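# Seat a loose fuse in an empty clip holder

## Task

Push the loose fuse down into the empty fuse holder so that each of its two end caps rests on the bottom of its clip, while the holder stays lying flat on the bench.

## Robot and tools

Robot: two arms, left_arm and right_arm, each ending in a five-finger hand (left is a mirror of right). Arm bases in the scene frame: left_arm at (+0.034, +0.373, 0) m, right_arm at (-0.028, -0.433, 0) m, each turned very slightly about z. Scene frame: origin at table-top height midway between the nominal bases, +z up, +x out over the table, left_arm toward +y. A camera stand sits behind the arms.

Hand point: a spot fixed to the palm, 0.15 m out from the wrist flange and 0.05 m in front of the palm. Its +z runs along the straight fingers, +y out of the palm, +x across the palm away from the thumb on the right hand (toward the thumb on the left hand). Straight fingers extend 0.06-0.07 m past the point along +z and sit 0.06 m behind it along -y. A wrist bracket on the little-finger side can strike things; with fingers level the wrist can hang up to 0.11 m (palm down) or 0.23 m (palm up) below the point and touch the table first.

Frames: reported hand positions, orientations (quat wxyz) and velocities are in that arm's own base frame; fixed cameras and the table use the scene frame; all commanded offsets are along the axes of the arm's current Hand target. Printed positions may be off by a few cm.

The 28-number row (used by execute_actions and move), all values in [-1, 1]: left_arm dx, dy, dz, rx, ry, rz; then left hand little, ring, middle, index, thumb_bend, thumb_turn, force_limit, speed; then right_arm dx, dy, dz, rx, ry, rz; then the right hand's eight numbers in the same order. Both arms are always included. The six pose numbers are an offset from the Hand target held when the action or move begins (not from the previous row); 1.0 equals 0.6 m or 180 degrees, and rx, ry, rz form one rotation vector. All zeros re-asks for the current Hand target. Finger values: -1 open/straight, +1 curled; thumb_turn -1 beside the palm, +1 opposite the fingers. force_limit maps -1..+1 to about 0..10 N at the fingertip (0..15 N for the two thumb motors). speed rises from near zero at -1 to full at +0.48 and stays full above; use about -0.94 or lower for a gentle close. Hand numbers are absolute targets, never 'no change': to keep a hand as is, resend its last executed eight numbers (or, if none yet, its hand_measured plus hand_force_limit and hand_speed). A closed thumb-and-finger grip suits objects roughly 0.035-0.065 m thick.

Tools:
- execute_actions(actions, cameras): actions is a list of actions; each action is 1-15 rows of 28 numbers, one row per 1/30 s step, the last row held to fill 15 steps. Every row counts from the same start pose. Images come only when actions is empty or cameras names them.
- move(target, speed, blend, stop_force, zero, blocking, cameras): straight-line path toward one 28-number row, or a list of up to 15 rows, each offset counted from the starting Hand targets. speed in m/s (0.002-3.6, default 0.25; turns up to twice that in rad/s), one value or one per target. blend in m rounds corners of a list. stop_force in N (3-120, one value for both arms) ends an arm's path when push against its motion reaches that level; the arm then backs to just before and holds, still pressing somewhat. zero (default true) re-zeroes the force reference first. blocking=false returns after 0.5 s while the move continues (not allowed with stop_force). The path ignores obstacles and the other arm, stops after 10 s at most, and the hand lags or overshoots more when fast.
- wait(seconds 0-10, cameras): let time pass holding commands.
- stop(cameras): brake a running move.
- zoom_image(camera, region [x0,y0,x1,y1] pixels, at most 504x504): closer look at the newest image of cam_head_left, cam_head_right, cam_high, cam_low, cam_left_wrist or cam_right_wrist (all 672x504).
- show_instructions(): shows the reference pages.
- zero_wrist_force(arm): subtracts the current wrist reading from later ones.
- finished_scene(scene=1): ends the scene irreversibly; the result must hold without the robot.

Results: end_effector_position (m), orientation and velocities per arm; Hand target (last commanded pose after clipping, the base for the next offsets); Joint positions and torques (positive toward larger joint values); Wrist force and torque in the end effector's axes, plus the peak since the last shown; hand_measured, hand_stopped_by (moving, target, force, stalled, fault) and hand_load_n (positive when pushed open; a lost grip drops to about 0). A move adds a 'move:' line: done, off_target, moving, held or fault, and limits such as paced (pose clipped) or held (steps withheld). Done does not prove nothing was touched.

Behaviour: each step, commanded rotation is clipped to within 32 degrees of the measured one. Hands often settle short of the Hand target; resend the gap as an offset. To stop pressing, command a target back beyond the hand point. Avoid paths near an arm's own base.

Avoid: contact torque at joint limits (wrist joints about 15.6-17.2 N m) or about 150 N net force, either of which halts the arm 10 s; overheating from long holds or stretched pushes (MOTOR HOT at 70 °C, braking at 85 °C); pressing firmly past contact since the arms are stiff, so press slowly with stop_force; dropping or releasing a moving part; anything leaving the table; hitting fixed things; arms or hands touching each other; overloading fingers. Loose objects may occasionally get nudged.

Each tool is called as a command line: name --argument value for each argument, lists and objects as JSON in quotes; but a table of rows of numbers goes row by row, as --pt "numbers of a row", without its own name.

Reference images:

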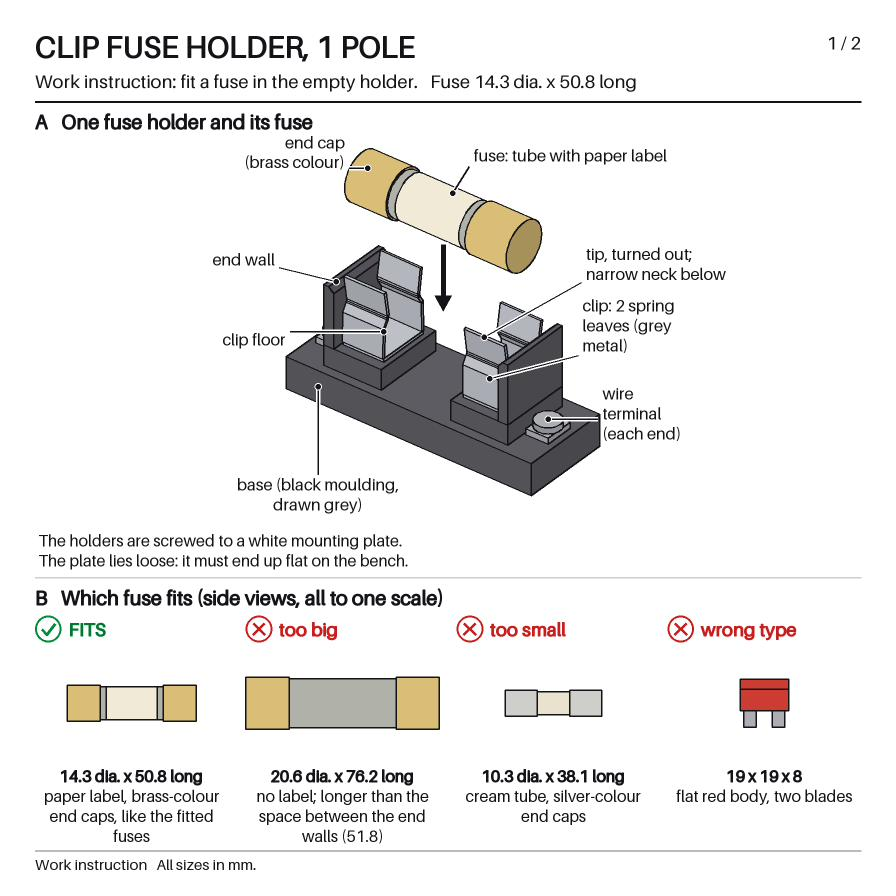

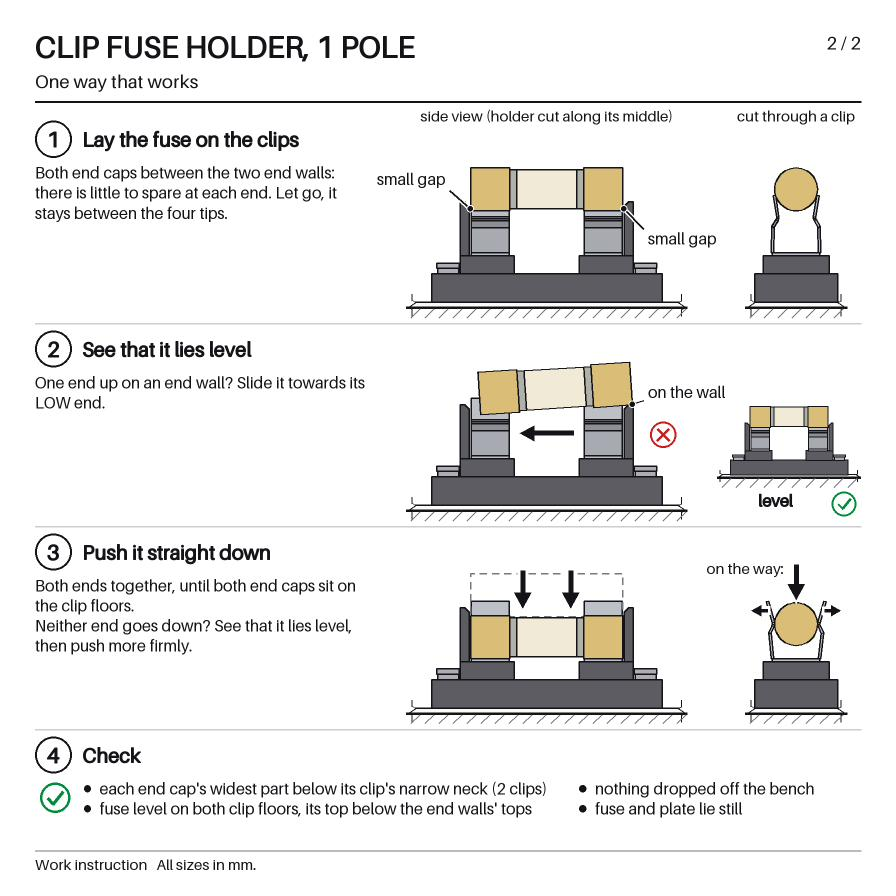

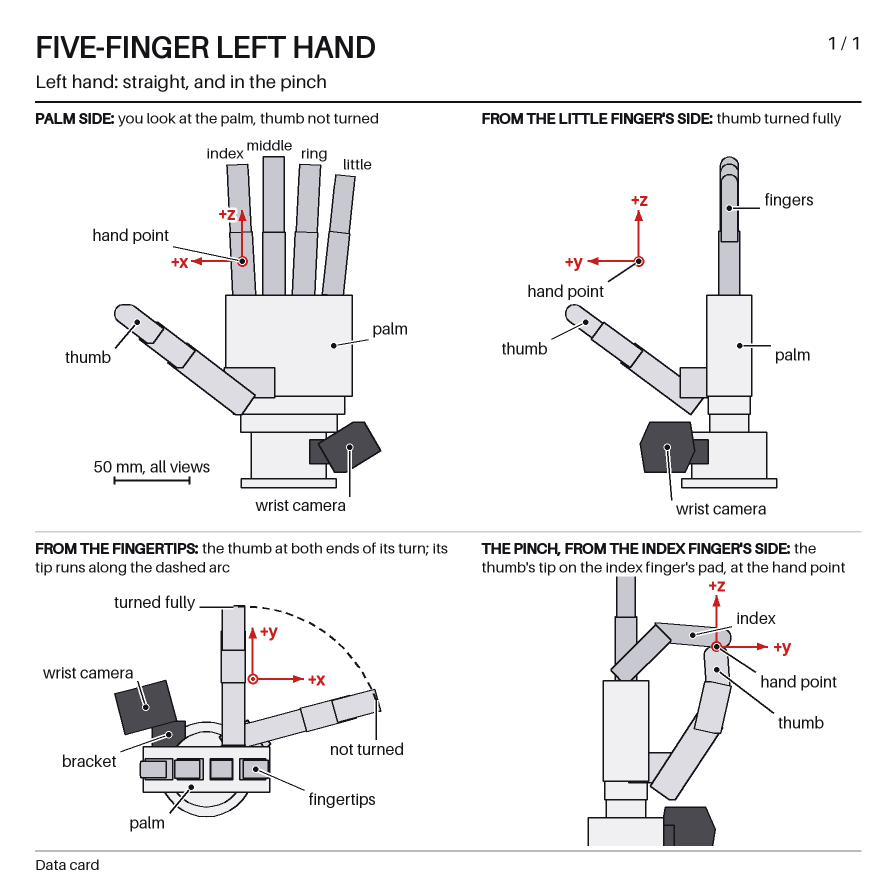

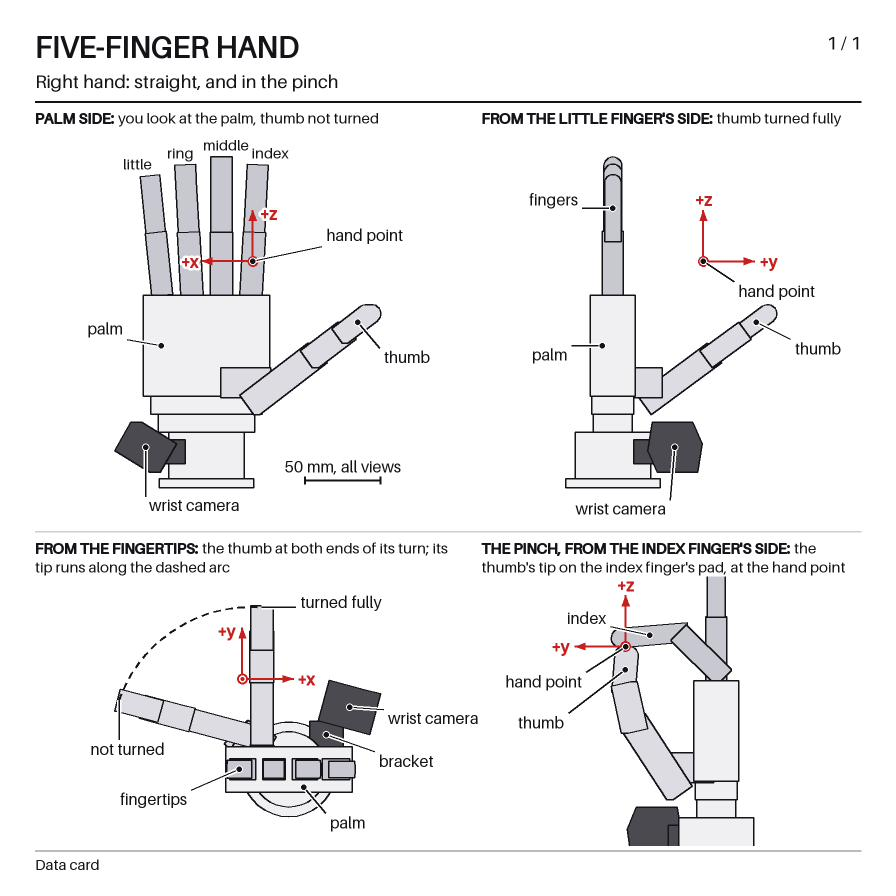

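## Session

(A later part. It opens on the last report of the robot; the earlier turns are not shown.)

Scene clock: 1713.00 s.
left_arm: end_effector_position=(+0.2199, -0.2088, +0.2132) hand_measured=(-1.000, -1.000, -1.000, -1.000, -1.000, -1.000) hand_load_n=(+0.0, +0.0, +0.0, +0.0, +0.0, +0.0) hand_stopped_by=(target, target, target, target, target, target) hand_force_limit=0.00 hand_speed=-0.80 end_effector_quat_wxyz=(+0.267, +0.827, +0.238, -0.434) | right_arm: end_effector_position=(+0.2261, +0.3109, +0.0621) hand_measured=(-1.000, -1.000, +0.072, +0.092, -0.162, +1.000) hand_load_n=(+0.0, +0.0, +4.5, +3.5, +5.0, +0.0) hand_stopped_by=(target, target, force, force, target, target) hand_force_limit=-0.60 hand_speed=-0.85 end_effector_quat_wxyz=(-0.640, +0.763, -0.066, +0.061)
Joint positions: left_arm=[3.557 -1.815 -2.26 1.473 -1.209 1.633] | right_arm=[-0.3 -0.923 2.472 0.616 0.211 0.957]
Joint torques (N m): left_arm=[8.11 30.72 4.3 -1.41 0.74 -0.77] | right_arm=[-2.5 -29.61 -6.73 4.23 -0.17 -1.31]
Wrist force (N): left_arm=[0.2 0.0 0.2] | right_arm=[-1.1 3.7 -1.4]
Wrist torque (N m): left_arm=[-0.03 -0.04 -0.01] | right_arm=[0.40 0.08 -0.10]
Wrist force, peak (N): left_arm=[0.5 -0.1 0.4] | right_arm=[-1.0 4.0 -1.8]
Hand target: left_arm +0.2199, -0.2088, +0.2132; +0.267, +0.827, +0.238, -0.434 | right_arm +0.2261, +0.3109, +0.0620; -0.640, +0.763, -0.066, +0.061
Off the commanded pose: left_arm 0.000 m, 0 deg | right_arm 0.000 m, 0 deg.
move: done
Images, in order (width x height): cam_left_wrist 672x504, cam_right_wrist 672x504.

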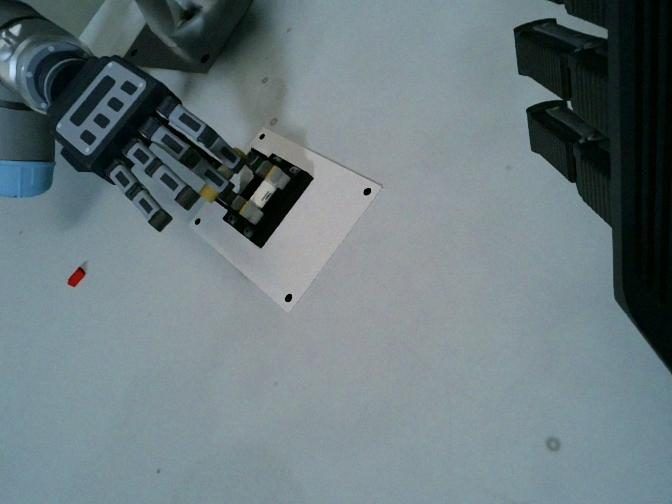

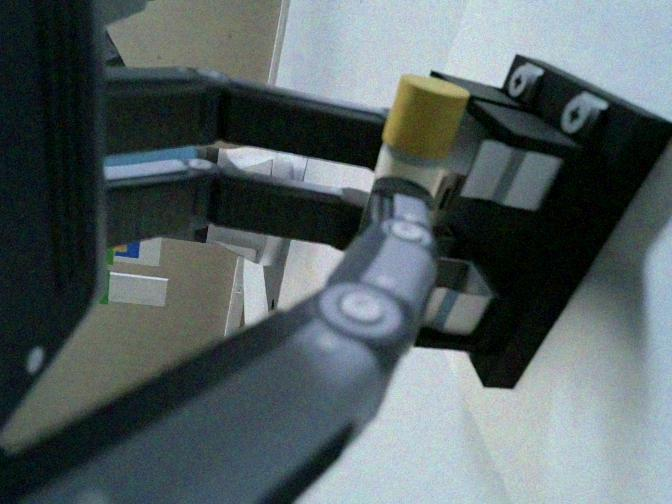

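move --pt "0 0 0 0 0 0 -1 -1 -1 -1 -1 -1 0 -0.8 -0.0066 -0.0001 0.0006 0 0 0 -1 -1 0.2 0.2 -0.16 1 -0.6 -0.85" --pt "0 0 0 0 0 0 -1 -1 -1 -1 -1 -1 0 -0.8 -0.0066 0.0097 0.0023 0 0 0 -1 -1 0.2 0.2 -0.16 1 -0.6 -0.85" --speed 0.02 --stop_force 6 --cameras '["cam_left_wrist","cam_right_wrist"]'

zoom_image --camera "cam_right_wrist" --region '[370, 10, 590, 200]'

zoom_image --camera "cam_left_wrist" --region '[200, 140, 280, 230]'

Scene clock: 1783.37 s.
left_arm: end_effector_position=(+0.2199, -0.2088, +0.2132) hand_measured=(-1.000, -1.000, -1.000, -1.000, -1.000, -1.000) hand_load_n=(+0.0, +0.0, +0.0, +0.0, +0.0, +0.0) hand_stopped_by=(target, target, target, target, target, target) hand_force_limit=0.00 hand_speed=-0.80 end_effector_quat_wxyz=(+0.267, +0.827, +0.238, -0.434) | right_arm: end_effector_position=(+0.2224, +0.3119, +0.0560) hand_measured=(-1.000, -1.000, +0.072, +0.092, -0.162, +1.000) hand_load_n=(+0.0, +0.0, +4.5, +3.5, +5.0, +0.5) hand_stopped_by=(target, target, force, force, target, target) hand_force_limit=-0.60 hand_speed=-0.85 end_effector_quat_wxyz=(-0.640, +0.763, -0.066, +0.061)
Joint positions: left_arm=[3.557 -1.815 -2.26 1.473 -1.209 1.633] | right_arm=[-0.301 -0.899 2.48 0.588 0.212 0.953]
Joint torques (N m): left_arm=[8.33 30.42 3.78 -1.29 0.7 -0.79] | right_arm=[3.37 -38.61 6.47 4.3 -2.4 1.45]
Wrist force (N): left_arm=[0.4 -0.1 0.3] | right_arm=[-1.1 3.6 -1.2]
Wrist torque (N m): left_arm=[-0.06 -0.07 0.00] | right_arm=[0.38 0.07 -0.10]
Wrist force, peak (N): left_arm=[0.4 -0.1 0.6] | right_arm=[-1.0 4.1 -1.4]
Hand target: left_arm +0.2199, -0.2088, +0.2132; +0.267, +0.827, +0.238, -0.434 | right_arm +0.2223, +0.3119, +0.0560; -0.640, +0.763, -0.066, +0.061
Off the commanded pose: left_arm 0.000 m, 0 deg | right_arm 0.000 m, 0 deg.
move: done
Images, in order (width x height): cam_left_wrist 672x504, cam_right_wrist 672x504.

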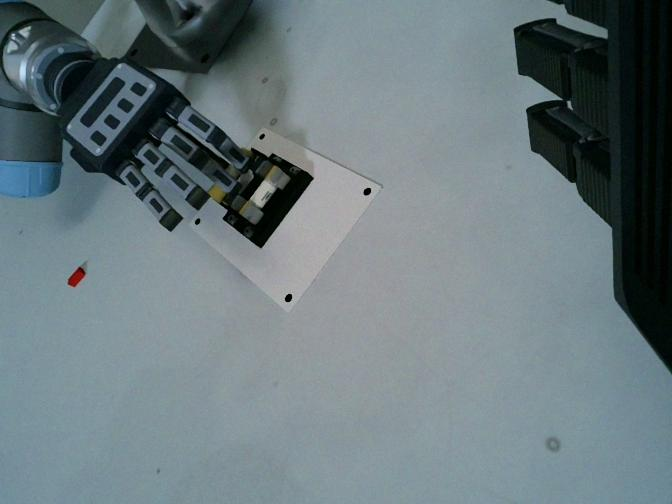

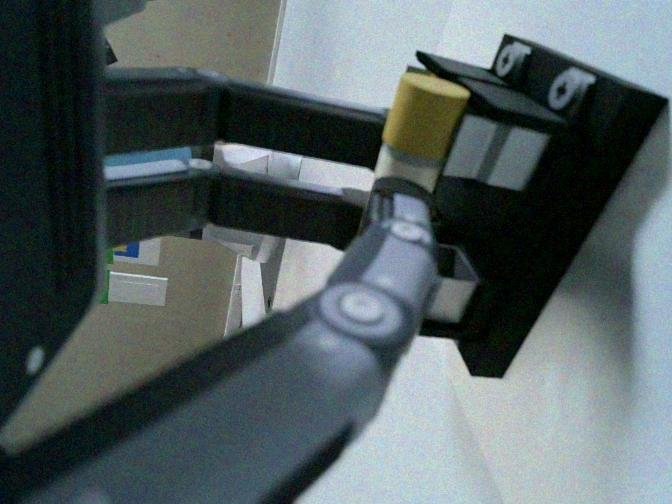

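Scaled by 2.291 from the camera's 672x504 image, which has a finer 960x720 frame.

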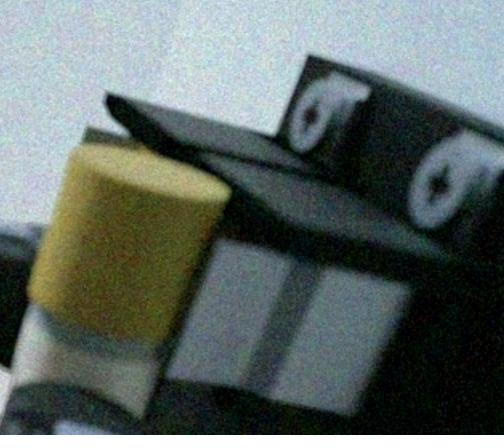

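Scaled by 5.600 from the camera's 672x504 image, which has a finer 960x720 frame.

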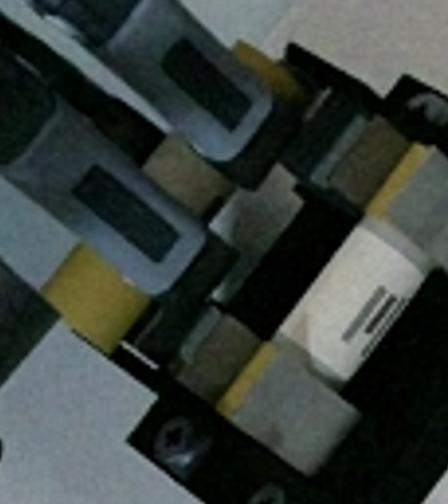

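move --pt "0 0 0 0 0 0 -1 -1 -1 -1 -1 -1 0 -0.8 -0.0025 0 0.0002 0 0 0 -1 -1 0.2 0.2 -0.16 1 -0.6 -0.85" --pt "0 0 0 0 0 0 -1 -1 -1 -1 -1 -1 0 -0.8 -0.0025 0.0082 0.0017 0 0 0 -1 -1 0.2 0.2 -0.16 1 -0.6 -0.85" --speed 0.01 --stop_force 5 --cameras '["cam_left_wrist","cam_right_wrist"]'

zoom_image --camera "cam_right_wrist" --region '[370, 10, 590, 200]'

zoom_image --camera "cam_left_wrist" --region '[200, 140, 280, 230]'

Scene clock: 1809.53 s.
left_arm: end_effector_position=(+0.2199, -0.2088, +0.2132) hand_measured=(-1.000, -1.000, -1.000, -1.000, -1.000, -1.000) hand_load_n=(+0.0, +0.0, +0.0, +0.0, +0.0, +0.0) hand_stopped_by=(target, target, target, target, target, target) hand_force_limit=0.00 hand_speed=-0.80 end_effector_quat_wxyz=(+0.267, +0.827, +0.238, -0.434) | right_arm: end_effector_position=(+0.2209, +0.3123, +0.0538) hand_measured=(-1.000, -1.000, +0.072, +0.092, -0.160, +1.000) hand_load_n=(+0.0, +0.0, +4.0, +5.0, +4.0, +1.0) hand_stopped_by=(target, target, force, force, target, target) hand_force_limit=-0.60 hand_speed=-0.85 end_effector_quat_wxyz=(-0.640, +0.763, -0.066, +0.061)
Joint positions: left_arm=[3.557 -1.815 -2.26 1.473 -1.209 1.633] | right_arm=[-0.301 -0.89 2.482 0.577 0.212 0.952]
Joint torques (N m): left_arm=[7.88 30.25 3.71 -1.13 0.74 -0.85] | right_arm=[-0.71 -39.08 5.14 3.62 0.42 -1.32]
Wrist force (N): left_arm=[0.1 -0.1 0.3] | right_arm=[-3.2 1.7 -0.1]
Wrist torque (N m): left_arm=[-0.05 -0.02 -0.02] | right_arm=[0.37 0.11 -0.16]
Wrist force, peak (N): left_arm=[0.6 -0.4 0.1] | right_arm=[-1.1 3.9 -1.4]
Hand target: left_arm +0.2199, -0.2088, +0.2132; +0.267, +0.827, +0.238, -0.434 | right_arm +0.2209, +0.3123, +0.0538; -0.640, +0.763, -0.066, +0.061 (not the last commanded pose)
Off the commanded pose: left_arm 0.000 m, 0 deg | right_arm 0.003 m, 0 deg.
move: contact (right_arm); path passed 1 of 2 targets
Images, in order (width x height): cam_left_wrist 672x504, cam_right_wrist 672x504.

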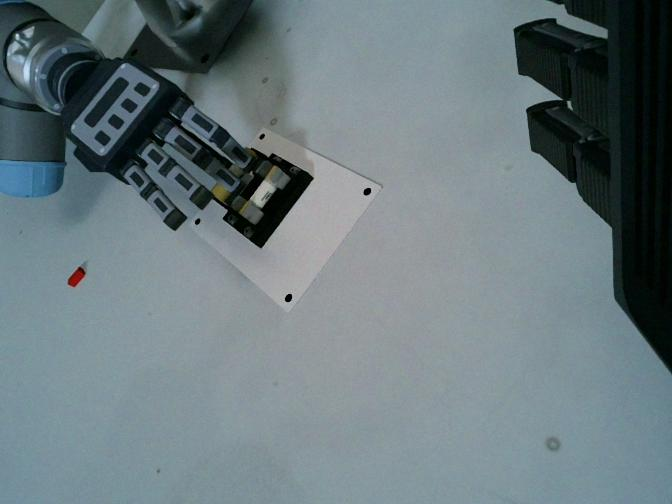

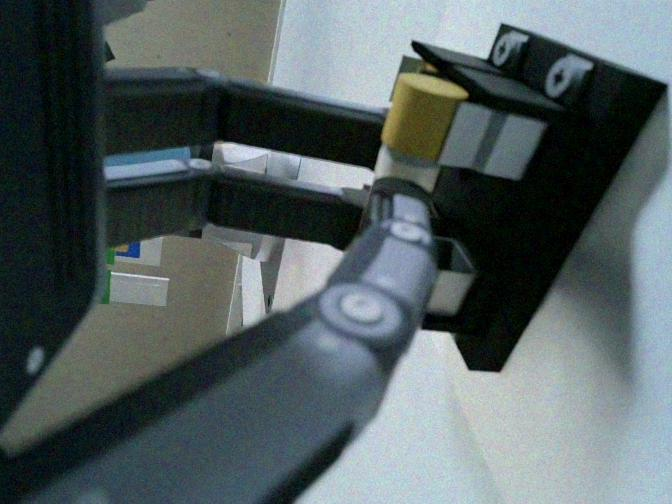

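Scaled by 2.291 from the camera's 672x504 image, which has a finer 960x720 frame.

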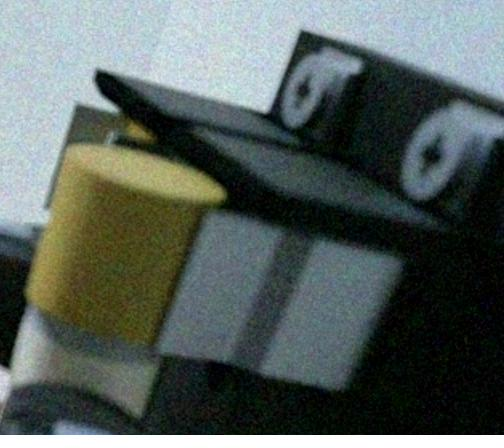

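Scaled by 5.600 from the camera's 672x504 image, which has a finer 960x720 frame.

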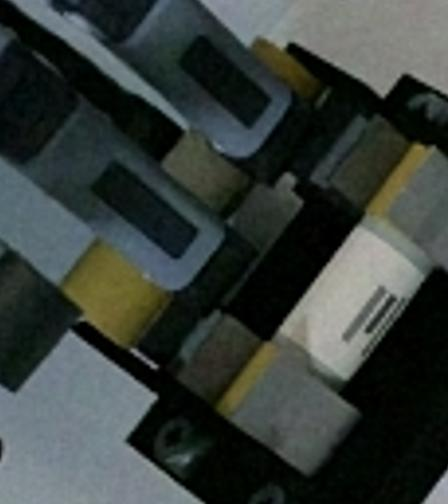

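move --pt "0 0 0 0 0 0 -1 -1 -1 -1 -1 -1 0 -0.8 -0.001 -0.0028 0.0013 0 0 0 -1 -1 0.2 0.2 -0.16 1 -0.6 -0.85" --pt "0 0 0 0 0 0 -1 -1 -1 -1 -1 -1 0 -0.8 -0.001 0.0046 0.0026 0 0 0 -1 -1 0.2 0.2 -0.16 1 -0.6 -0.85" --speed 0.01 --stop_force 6 --cameras '["cam_left_wrist","cam_right_wrist"]'

zoom_image --camera "cam_right_wrist" --region '[370, 10, 590, 200]'

zoom_image --camera "cam_left_wrist" --region '[200, 140, 280, 230]'

Scene clock: 1833.27 s.
left_arm: end_effector_position=(+0.2199, -0.2088, +0.2132) hand_measured=(-1.000, -1.000, -1.000, -1.000, -1.000, -1.000) hand_load_n=(+0.0, +0.0, +0.0, +0.0, +0.0, +0.0) hand_stopped_by=(target, target, target, target, target, target) hand_force_limit=0.00 hand_speed=-0.80 end_effector_quat_wxyz=(+0.267, +0.827, +0.238, -0.434) | right_arm: end_effector_position=(+0.2205, +0.3135, +0.0524) hand_measured=(-1.000, -1.000, +0.072, +0.092, -0.160, +1.000) hand_load_n=(+0.0, +0.0, +5.5, +2.0, +3.5, +0.5) hand_stopped_by=(target, target, force, force, target, target) hand_force_limit=-0.60 hand_speed=-0.85 end_effector_quat_wxyz=(-0.640, +0.763, -0.066, +0.061)
Joint positions: left_arm=[3.557 -1.815 -2.26 1.473 -1.209 1.633] | right_arm=[-0.296 -0.892 2.48 0.56 0.209 0.974]
Joint torques (N m): left_arm=[7.73 30.4 2.92 -1.11 0.79 -0.86] | right_arm=[3.16 -38.45 4.72 3.99 -1.17 1.4]
Wrist force (N): left_arm=[0.2 -0.2 0.3] | right_arm=[-2.9 2.6 -3.3]
Wrist torque (N m): left_arm=[-0.06 -0.05 0.00] | right_arm=[0.36 0.10 -0.16]
Wrist force, peak (N): left_arm=[0.5 -0.1 0.5] | right_arm=[-2.6 -3.9 -6.6]
Hand target: left_arm +0.2199, -0.2088, +0.2132; +0.267, +0.827, +0.238, -0.434 | right_arm +0.2205, +0.3135, +0.0524; -0.640, +0.763, -0.066, +0.061 (not the last commanded pose)
Off the commanded pose: left_arm 0.000 m, 0 deg | right_arm 0.002 m, 0 deg.
move: contact (right_arm); path passed 1 of 2 targets
Images, in order (width x height): cam_left_wrist 672x504, cam_right_wrist 672x504.

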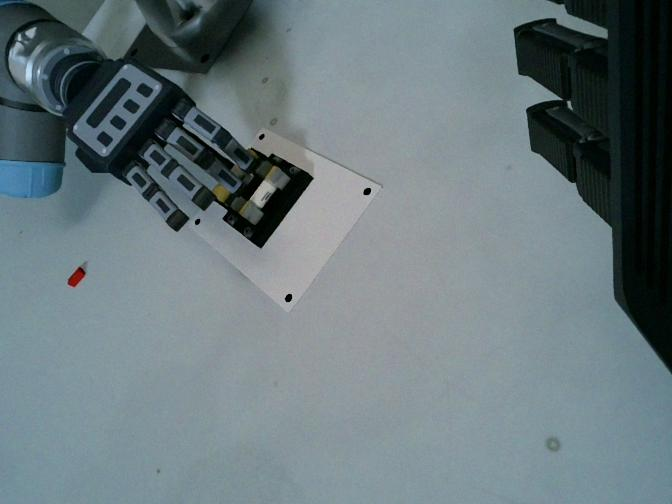

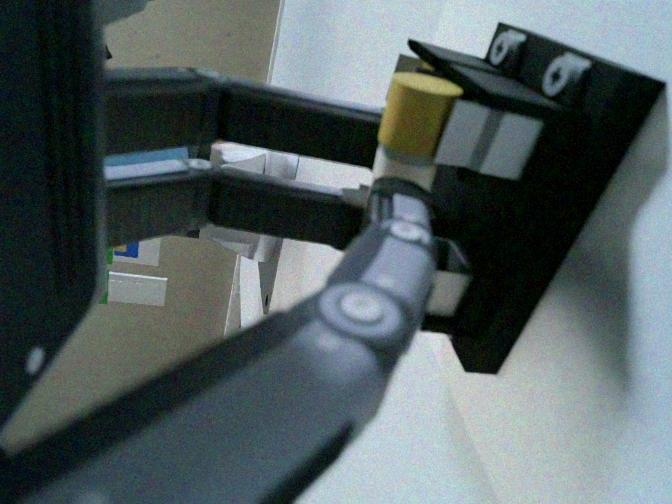

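Scaled by 2.291 from the camera's 672x504 image, which has a finer 960x720 frame.

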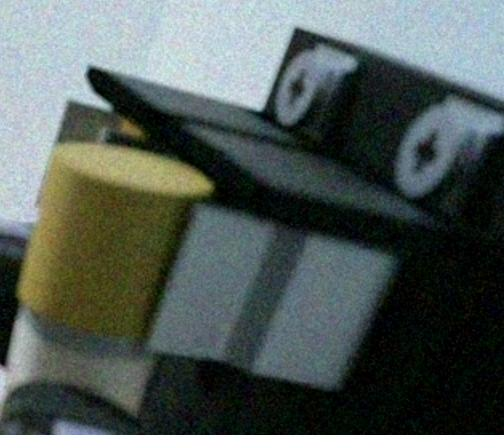

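Scaled by 5.600 from the camera's 672x504 image, which has a finer 960x720 frame.

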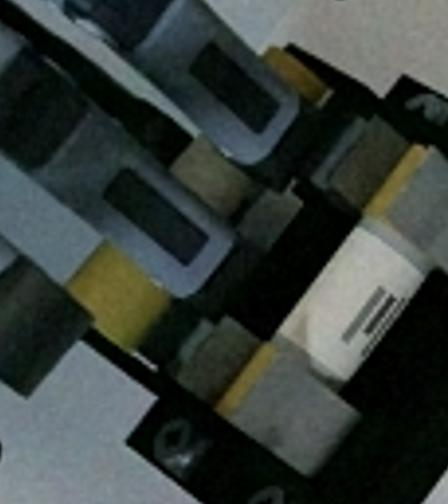

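move --pt "0 0 0 0 0 0 -1 -1 -1 -1 -1 -1 0 -0.8 -0.002 -0.0016 -0.0001 0 0 0 -1 -1 0.2 0.2 -0.16 1 -0.6 -0.85" --pt "0 0 0 0 0 0 -1 -1 -1 -1 -1 -1 0 -0.8 -0.002 0.0049 0.001 0 0 0 -1 -1 0.2 0.2 -0.16 1 -0.6 -0.85" --speed 0.01 --stop_force 7 --cameras '["cam_left_wrist","cam_right_wrist"]'

zoom_image --camera "cam_right_wrist" --region '[370, 10, 590, 200]'

zoom_image --camera "cam_left_wrist" --region '[200, 140, 280, 230]'

Scene clock: 1846.43 s.
left_arm: end_effector_position=(+0.2199, -0.2088, +0.2132) hand_measured=(-1.000, -1.000, -1.000, -1.000, -1.000, -1.000) hand_load_n=(+0.0, +0.0, +0.0, +0.0, +0.0, +0.0) hand_stopped_by=(target, target, target, target, target, target) hand_force_limit=0.00 hand_speed=-0.80 end_effector_quat_wxyz=(+0.267, +0.827, +0.238, -0.434) | right_arm: end_effector_position=(+0.2193, +0.3138, +0.0511) hand_measured=(-1.000, -1.000, +0.072, +0.092, -0.162, +1.000) hand_load_n=(+0.0, +0.0, +5.0, +3.0, +5.0, +0.5) hand_stopped_by=(target, target, force, force, target, target) hand_force_limit=-0.60 hand_speed=-0.85 end_effector_quat_wxyz=(-0.640, +0.763, -0.066, +0.061)
Joint positions: left_arm=[3.557 -1.815 -2.26 1.473 -1.209 1.633] | right_arm=[-0.296 -0.886 2.482 0.553 0.209 0.973]
Joint torques (N m): left_arm=[8.07 30.12 2.36 -1.12 0.72 -0.78] | right_arm=[2.21 -39.01 7.89 4.07 0.33 1.5]
Wrist force (N): left_arm=[0.2 -0.1 0.3] | right_arm=[-1.9 3.3 -3.6]
Wrist torque (N m): left_arm=[-0.05 -0.03 -0.01] | right_arm=[0.40 0.10 -0.11]
Wrist force, peak (N): left_arm=[0.4 -0.3 0.5] | right_arm=[-0.6 -6.0 -7.3]
Hand target: left_arm +0.2199, -0.2088, +0.2132; +0.267, +0.827, +0.238, -0.434 | right_arm +0.2193, +0.3138, +0.0511; -0.640, +0.763, -0.066, +0.061 (not the last commanded pose)
Off the commanded pose: left_arm 0.000 m, 0 deg | right_arm 0.002 m, 0 deg.
move: contact (right_arm); path passed 1 of 2 targets
Images, in order (width x height): cam_left_wrist 672x504, cam_right_wrist 672x504.

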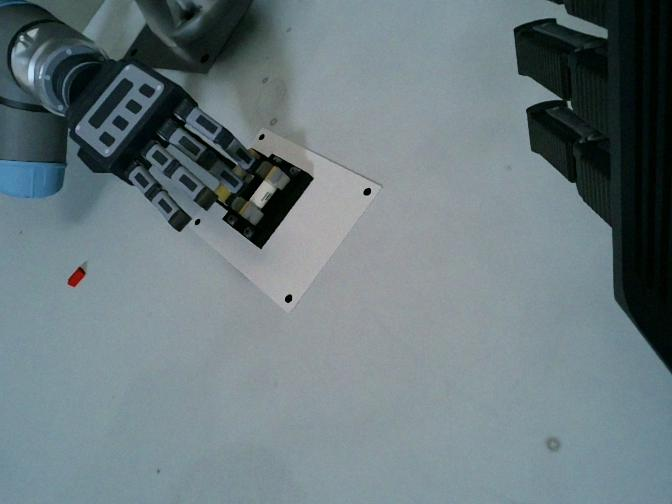

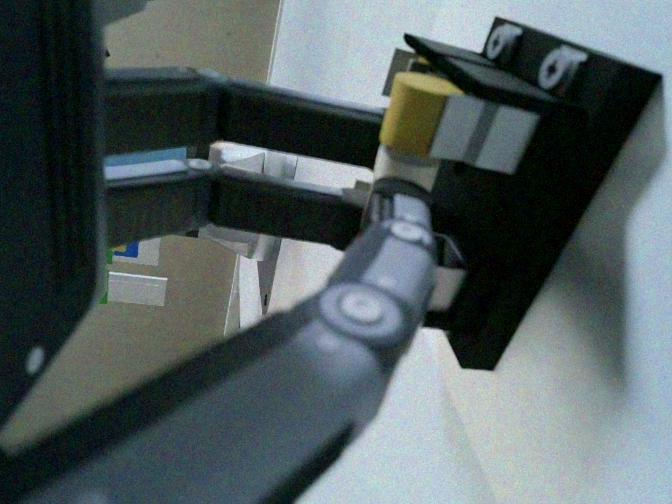

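Scaled by 2.291 from the camera's 672x504 image, which has a finer 960x720 frame.

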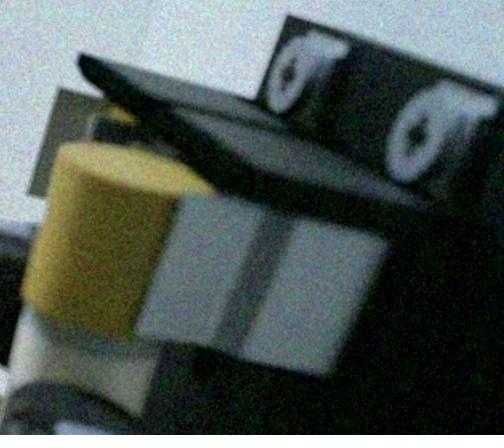

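Scaled by 5.600 from the camera's 672x504 image, which has a finer 960x720 frame.

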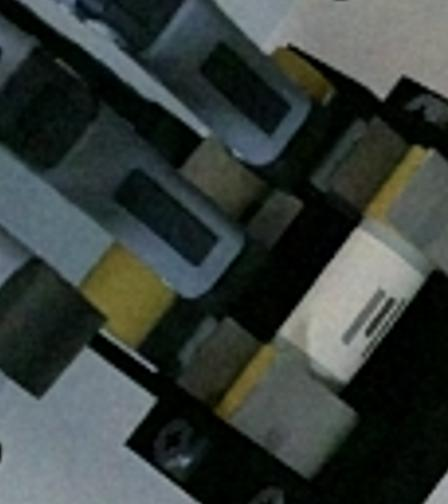

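move --target '[0,0,0,0,0,0,-1,-1,-1,-1,-1,-1,0,-0.8,0,0,0,0,0,0,-1,-1,-0.06,-0.04,-0.26,1,-0.6,-0.7]' --speed 0.02 --cameras '["cam_left_wrist","cam_right_wrist"]'

zoom_image --camera "cam_right_wrist" --region '[370, 10, 590, 200]'

zoom_image --camera "cam_left_wrist" --region '[200, 140, 280, 230]'

Scene clock: 1856.53 s.
left_arm: end_effector_position=(+0.2199, -0.2088, +0.2132) hand_measured=(-1.000, -1.000, -1.000, -1.000, -1.000, -1.000) hand_load_n=(+0.0, +0.0, +0.0, +0.0, +0.0, +0.0) hand_stopped_by=(target, target, target, target, target, target) hand_force_limit=0.00 hand_speed=-0.80 end_effector_quat_wxyz=(+0.267, +0.827, +0.238, -0.434) | right_arm: end_effector_position=(+0.2193, +0.3138, +0.0511) hand_measured=(-1.000, -1.000, -0.060, -0.040, -0.260, +1.000) hand_load_n=(+0.0, -0.5, +0.0, +0.0, +0.0, +0.0) hand_stopped_by=(target, target, target, target, target, target) hand_force_limit=-0.60 hand_speed=-0.70 end_effector_quat_wxyz=(-0.640, +0.763, -0.066, +0.061)
Joint positions: left_arm=[3.557 -1.815 -2.26 1.473 -1.209 1.633] | right_arm=[-0.296 -0.886 2.482 0.553 0.209 0.973]
Joint torques (N m): left_arm=[8 30.61 2.58 -1.06 0.76 -0.85] | right_arm=[2.73 -38.03 7.71 3.4 -2.05 1.06]
Wrist force (N): left_arm=[0.2 0.0 0.3] | right_arm=[-1.3 3.8 -1.5]
Wrist torque (N m): left_arm=[-0.04 -0.05 -0.02] | right_arm=[0.40 0.06 -0.08]
Wrist force, peak (N): left_arm=[0.5 0.0 0.4] | right_arm=[-1.0 3.0 -4.8]
Hand target: left_arm +0.2199, -0.2088, +0.2132; +0.267, +0.827, +0.238, -0.434 | right_arm +0.2193, +0.3138, +0.0511; -0.640, +0.763, -0.066, +0.061
Off the commanded pose: left_arm 0.000 m, 0 deg | right_arm 0.000 m, 0 deg.
move: done
Images, in order (width x height): cam_left_wrist 672x504, cam_right_wrist 672x504.

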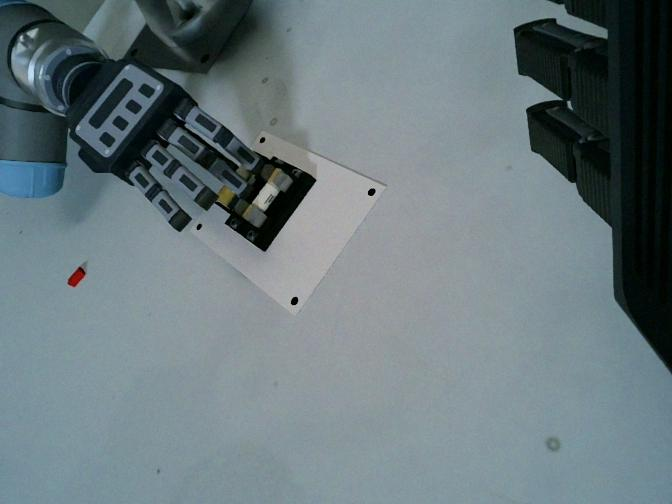

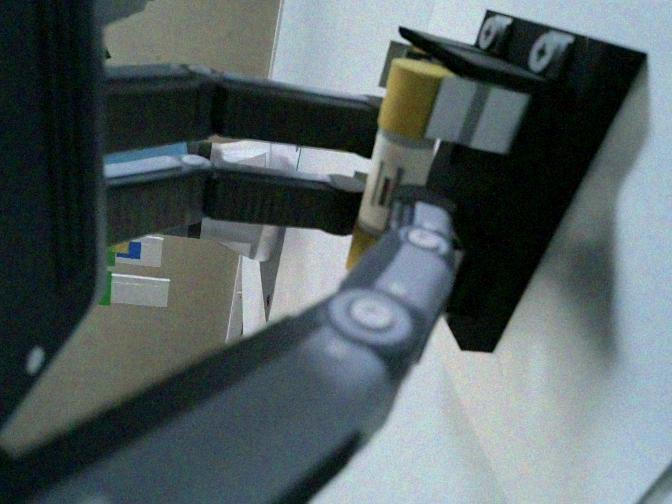

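Scaled by 2.291 from the camera's 672x504 image, which has a finer 960x720 frame.

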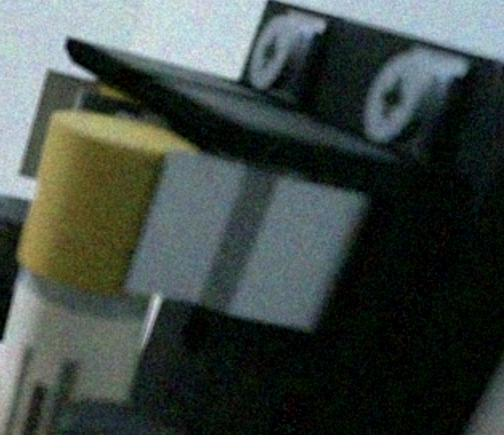

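Scaled by 5.600 from the camera's 672x504 image, which has a finer 960x720 frame.

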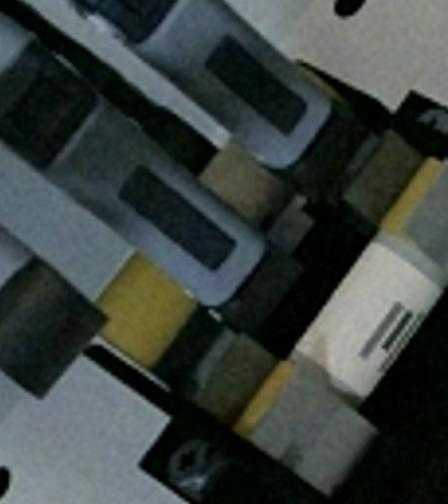

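move --pt "0 0 0 0 0 0 -1 -1 -1 -1 -1 -1 0 -0.8 0 -0.0164 -0.0029 0 0 0 -1 -1 -0.06 -0.04 -0.3 1 -0.6 -0.7" --pt "0 0 0 0 0 0 -1 -1 -1 -1 -1 -1 0 -0.8 0 -0.0985 -0.0174 0 0 0 -1 -1 -0.06 -0.04 -0.3 1 -0.6 -0.7" --speed 0.04 --blend 0.005 --cameras '["cam_left_wrist","cam_right_wrist"]'

zoom_image --camera "cam_left_wrist" --region '[200, 130, 300, 250]'

zoom_image --camera "cam_right_wrist" --region '[400, 10, 672, 300]'

Scene clock: 1868.17 s.
left_arm: end_effector_position=(+0.2199, -0.2088, +0.2132) hand_measured=(-1.000, -1.000, -1.000, -1.000, -1.000, -1.000) hand_load_n=(+0.0, +0.0, +0.0, +0.0, +0.0, +0.0) hand_stopped_by=(target, target, target, target, target, target) hand_force_limit=0.00 hand_speed=-0.80 end_effector_quat_wxyz=(+0.267, +0.827, +0.238, -0.434) | right_arm: end_effector_position=(+0.2188, +0.3139, +0.1111) hand_measured=(-1.000, -1.000, -0.060, -0.040, -0.300, +1.000) hand_load_n=(+0.0, +0.0, +0.0, +0.0, +0.0, +0.0) hand_stopped_by=(target, target, target, target, target, target) hand_force_limit=-0.60 hand_speed=-0.70 end_effector_quat_wxyz=(-0.640, +0.763, -0.066, +0.061)
Joint positions: left_arm=[3.557 -1.815 -2.26 1.473 -1.209 1.633] | right_arm=[-0.297 -1.119 2.503 0.767 0.209 0.971]
Joint torques (N m): left_arm=[8.14 30.47 1.49 -0.92 0.63 -0.81] | right_arm=[-2.72 -5.19 5.36 0.37 0.84 -1.26]
Wrist force (N): left_arm=[0.2 -0.1 0.4] | right_arm=[-1.1 3.4 -1.6]
Wrist torque (N m): left_arm=[-0.06 -0.04 -0.01] | right_arm=[0.37 0.08 0.08]
Wrist force, peak (N): left_arm=[0.5 -0.2 0.4] | right_arm=[-1.9 4.2 -1.5]
Hand target: left_arm +0.2199, -0.2088, +0.2132; +0.267, +0.827, +0.238, -0.434 | right_arm +0.2188, +0.3139, +0.1111; -0.640, +0.763, -0.066, +0.061
Off the commanded pose: left_arm 0.000 m, 0 deg | right_arm 0.000 m, 0 deg.
move: done
Images, in order (width x height): cam_left_wrist 672x504, cam_right_wrist 672x504.

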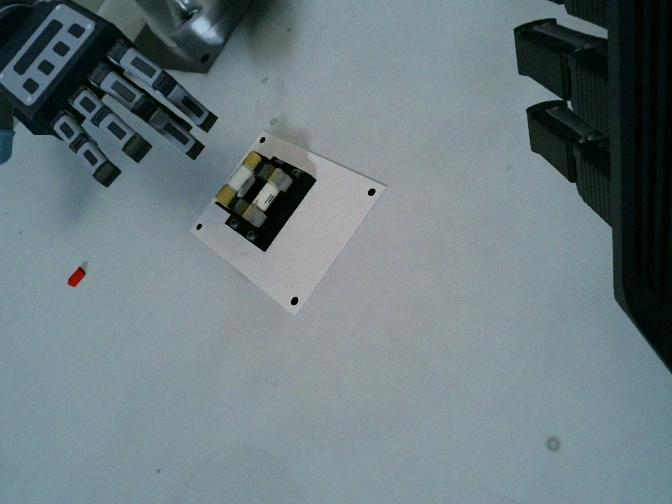

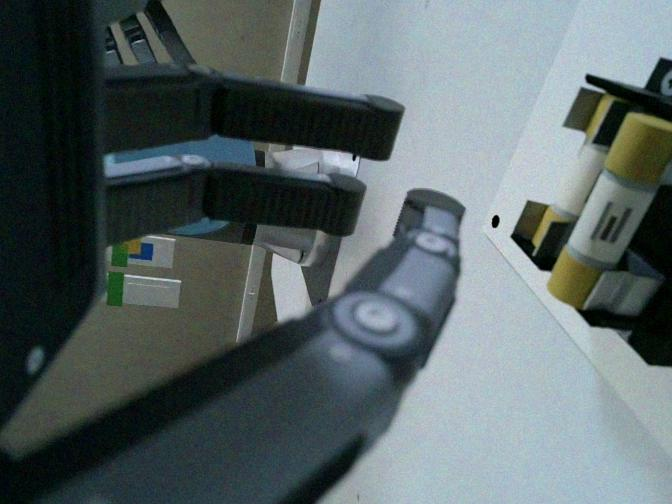

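Scaled by 4.200 from the camera's 672x504 image, which has a finer 960x720 frame.

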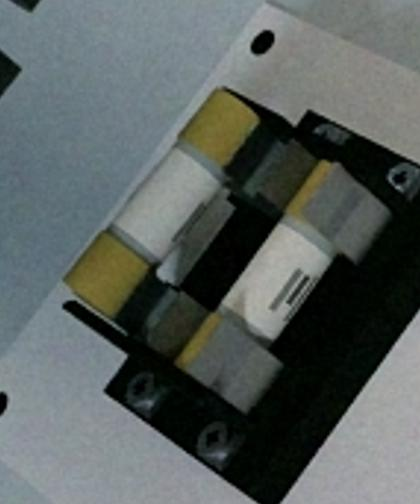

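Scaled by 1.738 from the camera's 672x504 image, which has a finer 960x720 frame.

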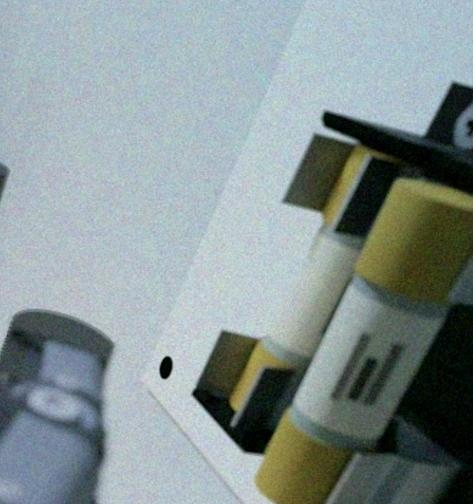

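move --pt "0 0 0 0 0 0 -1 -1 -1 -1 -1 -1 0 -0.8 0 -0.1478 -0.0261 0 0 0 -1 -1 -1 -1 -1 -1 0 0.3" --pt "0 0 0 0 0 0 -1 -1 -1 -1 -1 -1 0 -0.8 -0.0238 -0.0575 -0.1058 -0.4423 -0.0361 0.0462 -1 -1 -1 -1 -1 -1 0 0.3" --speed 0.2 --cameras '["cam_left_wrist","cam_right_wrist","cam_high"]'

zoom_image --camera "cam_left_wrist" --region '[190, 90, 330, 260]'

Scene clock: 1926.40 s.
left_arm: end_effector_position=(+0.2199, -0.2088, +0.2132) hand_measured=(-1.000, -1.000, -1.000, -1.000, -1.000, -1.000) hand_load_n=(+0.0, +0.0, +0.5, +0.0, +0.0, +0.0) hand_stopped_by=(target, target, target, target, target, target) hand_force_limit=0.00 hand_speed=-0.80 end_effector_quat_wxyz=(+0.267, +0.827, +0.238, -0.434) | right_arm: end_effector_position=(+0.1943, +0.2609, +0.1560) hand_measured=(-1.000, -1.000, -1.000, -1.000, -1.000, -1.000) hand_load_n=(+0.0, +0.0, -0.5, +0.0, +0.0, +0.0) hand_stopped_by=(target, target, target, target, target, target) hand_force_limit=0.00 hand_speed=0.30 end_effector_quat_wxyz=(-0.009, +0.991, -0.107, -0.078)
Joint positions: left_arm=[3.557 -1.815 -2.26 1.473 -1.209 1.633] | right_arm=[0.506 -1.24 1.711 1.218 1.467 2.285]
Joint torques (N m): left_arm=[7.37 30.44 1.07 -0.74 0.72 -0.8] | right_arm=[3.22 -39.75 -5.22 1.31 0.51 -0.32]
Wrist force (N): left_arm=[0.2 -0.1 0.1] | right_arm=[-0.7 0.6 0.2]
Wrist torque (N m): left_arm=[-0.04 -0.04 -0.01] | right_arm=[0.10 0.07 -0.21]
Wrist force, peak (N): left_arm=[0.6 0.1 0.5] | right_arm=[-1.1 5.3 -1.4]
Hand target: left_arm +0.2199, -0.2088, +0.2132; +0.267, +0.827, +0.238, -0.434 | right_arm +0.1943, +0.2609, +0.1560; -0.009, +0.991, -0.107, -0.078
Off the commanded pose: left_arm 0.000 m, 0 deg | right_arm 0.000 m, 0 deg.
move: done
Images, in order (width x height): cam_high 672x504, cam_left_wrist 672x504, cam_right_wrist 672x504.

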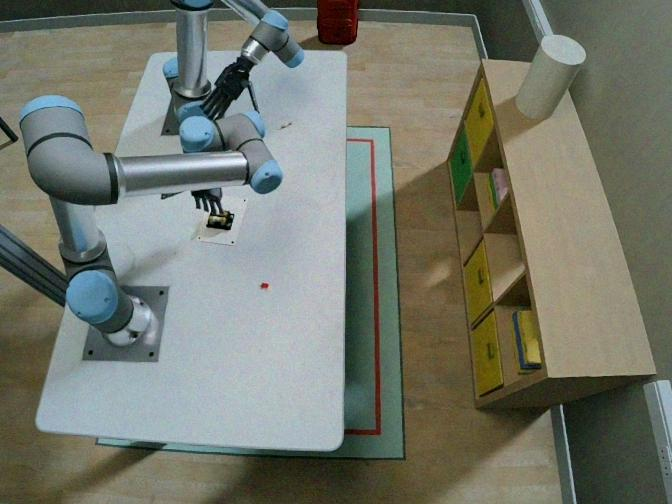

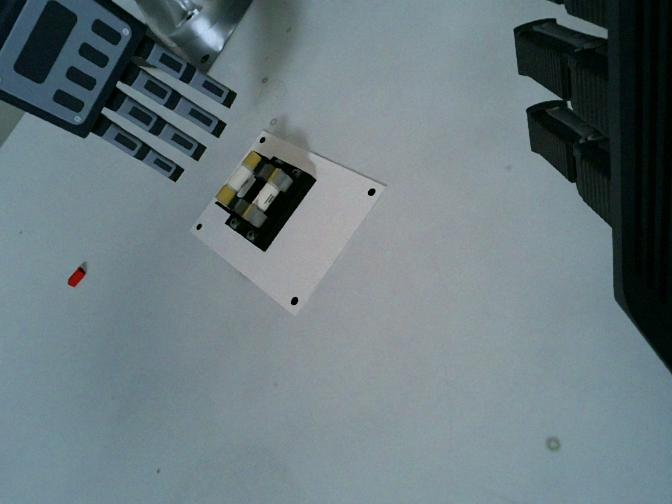

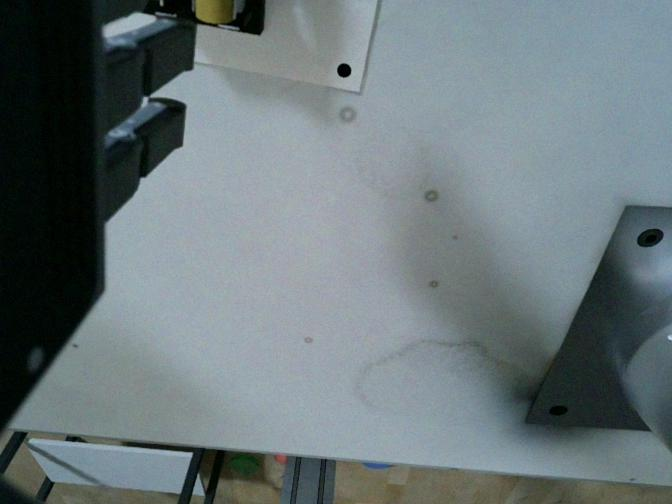

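Scaled by 2.965 from the camera's 672x504 image, which has a finer 960x720 frame.

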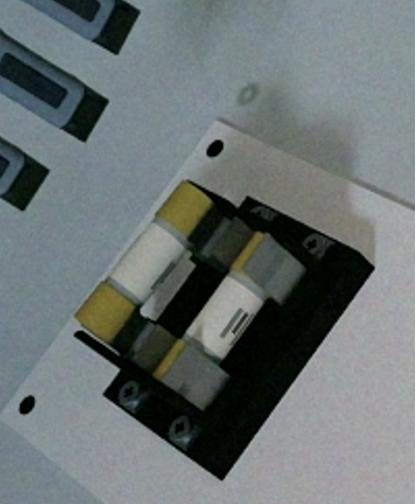

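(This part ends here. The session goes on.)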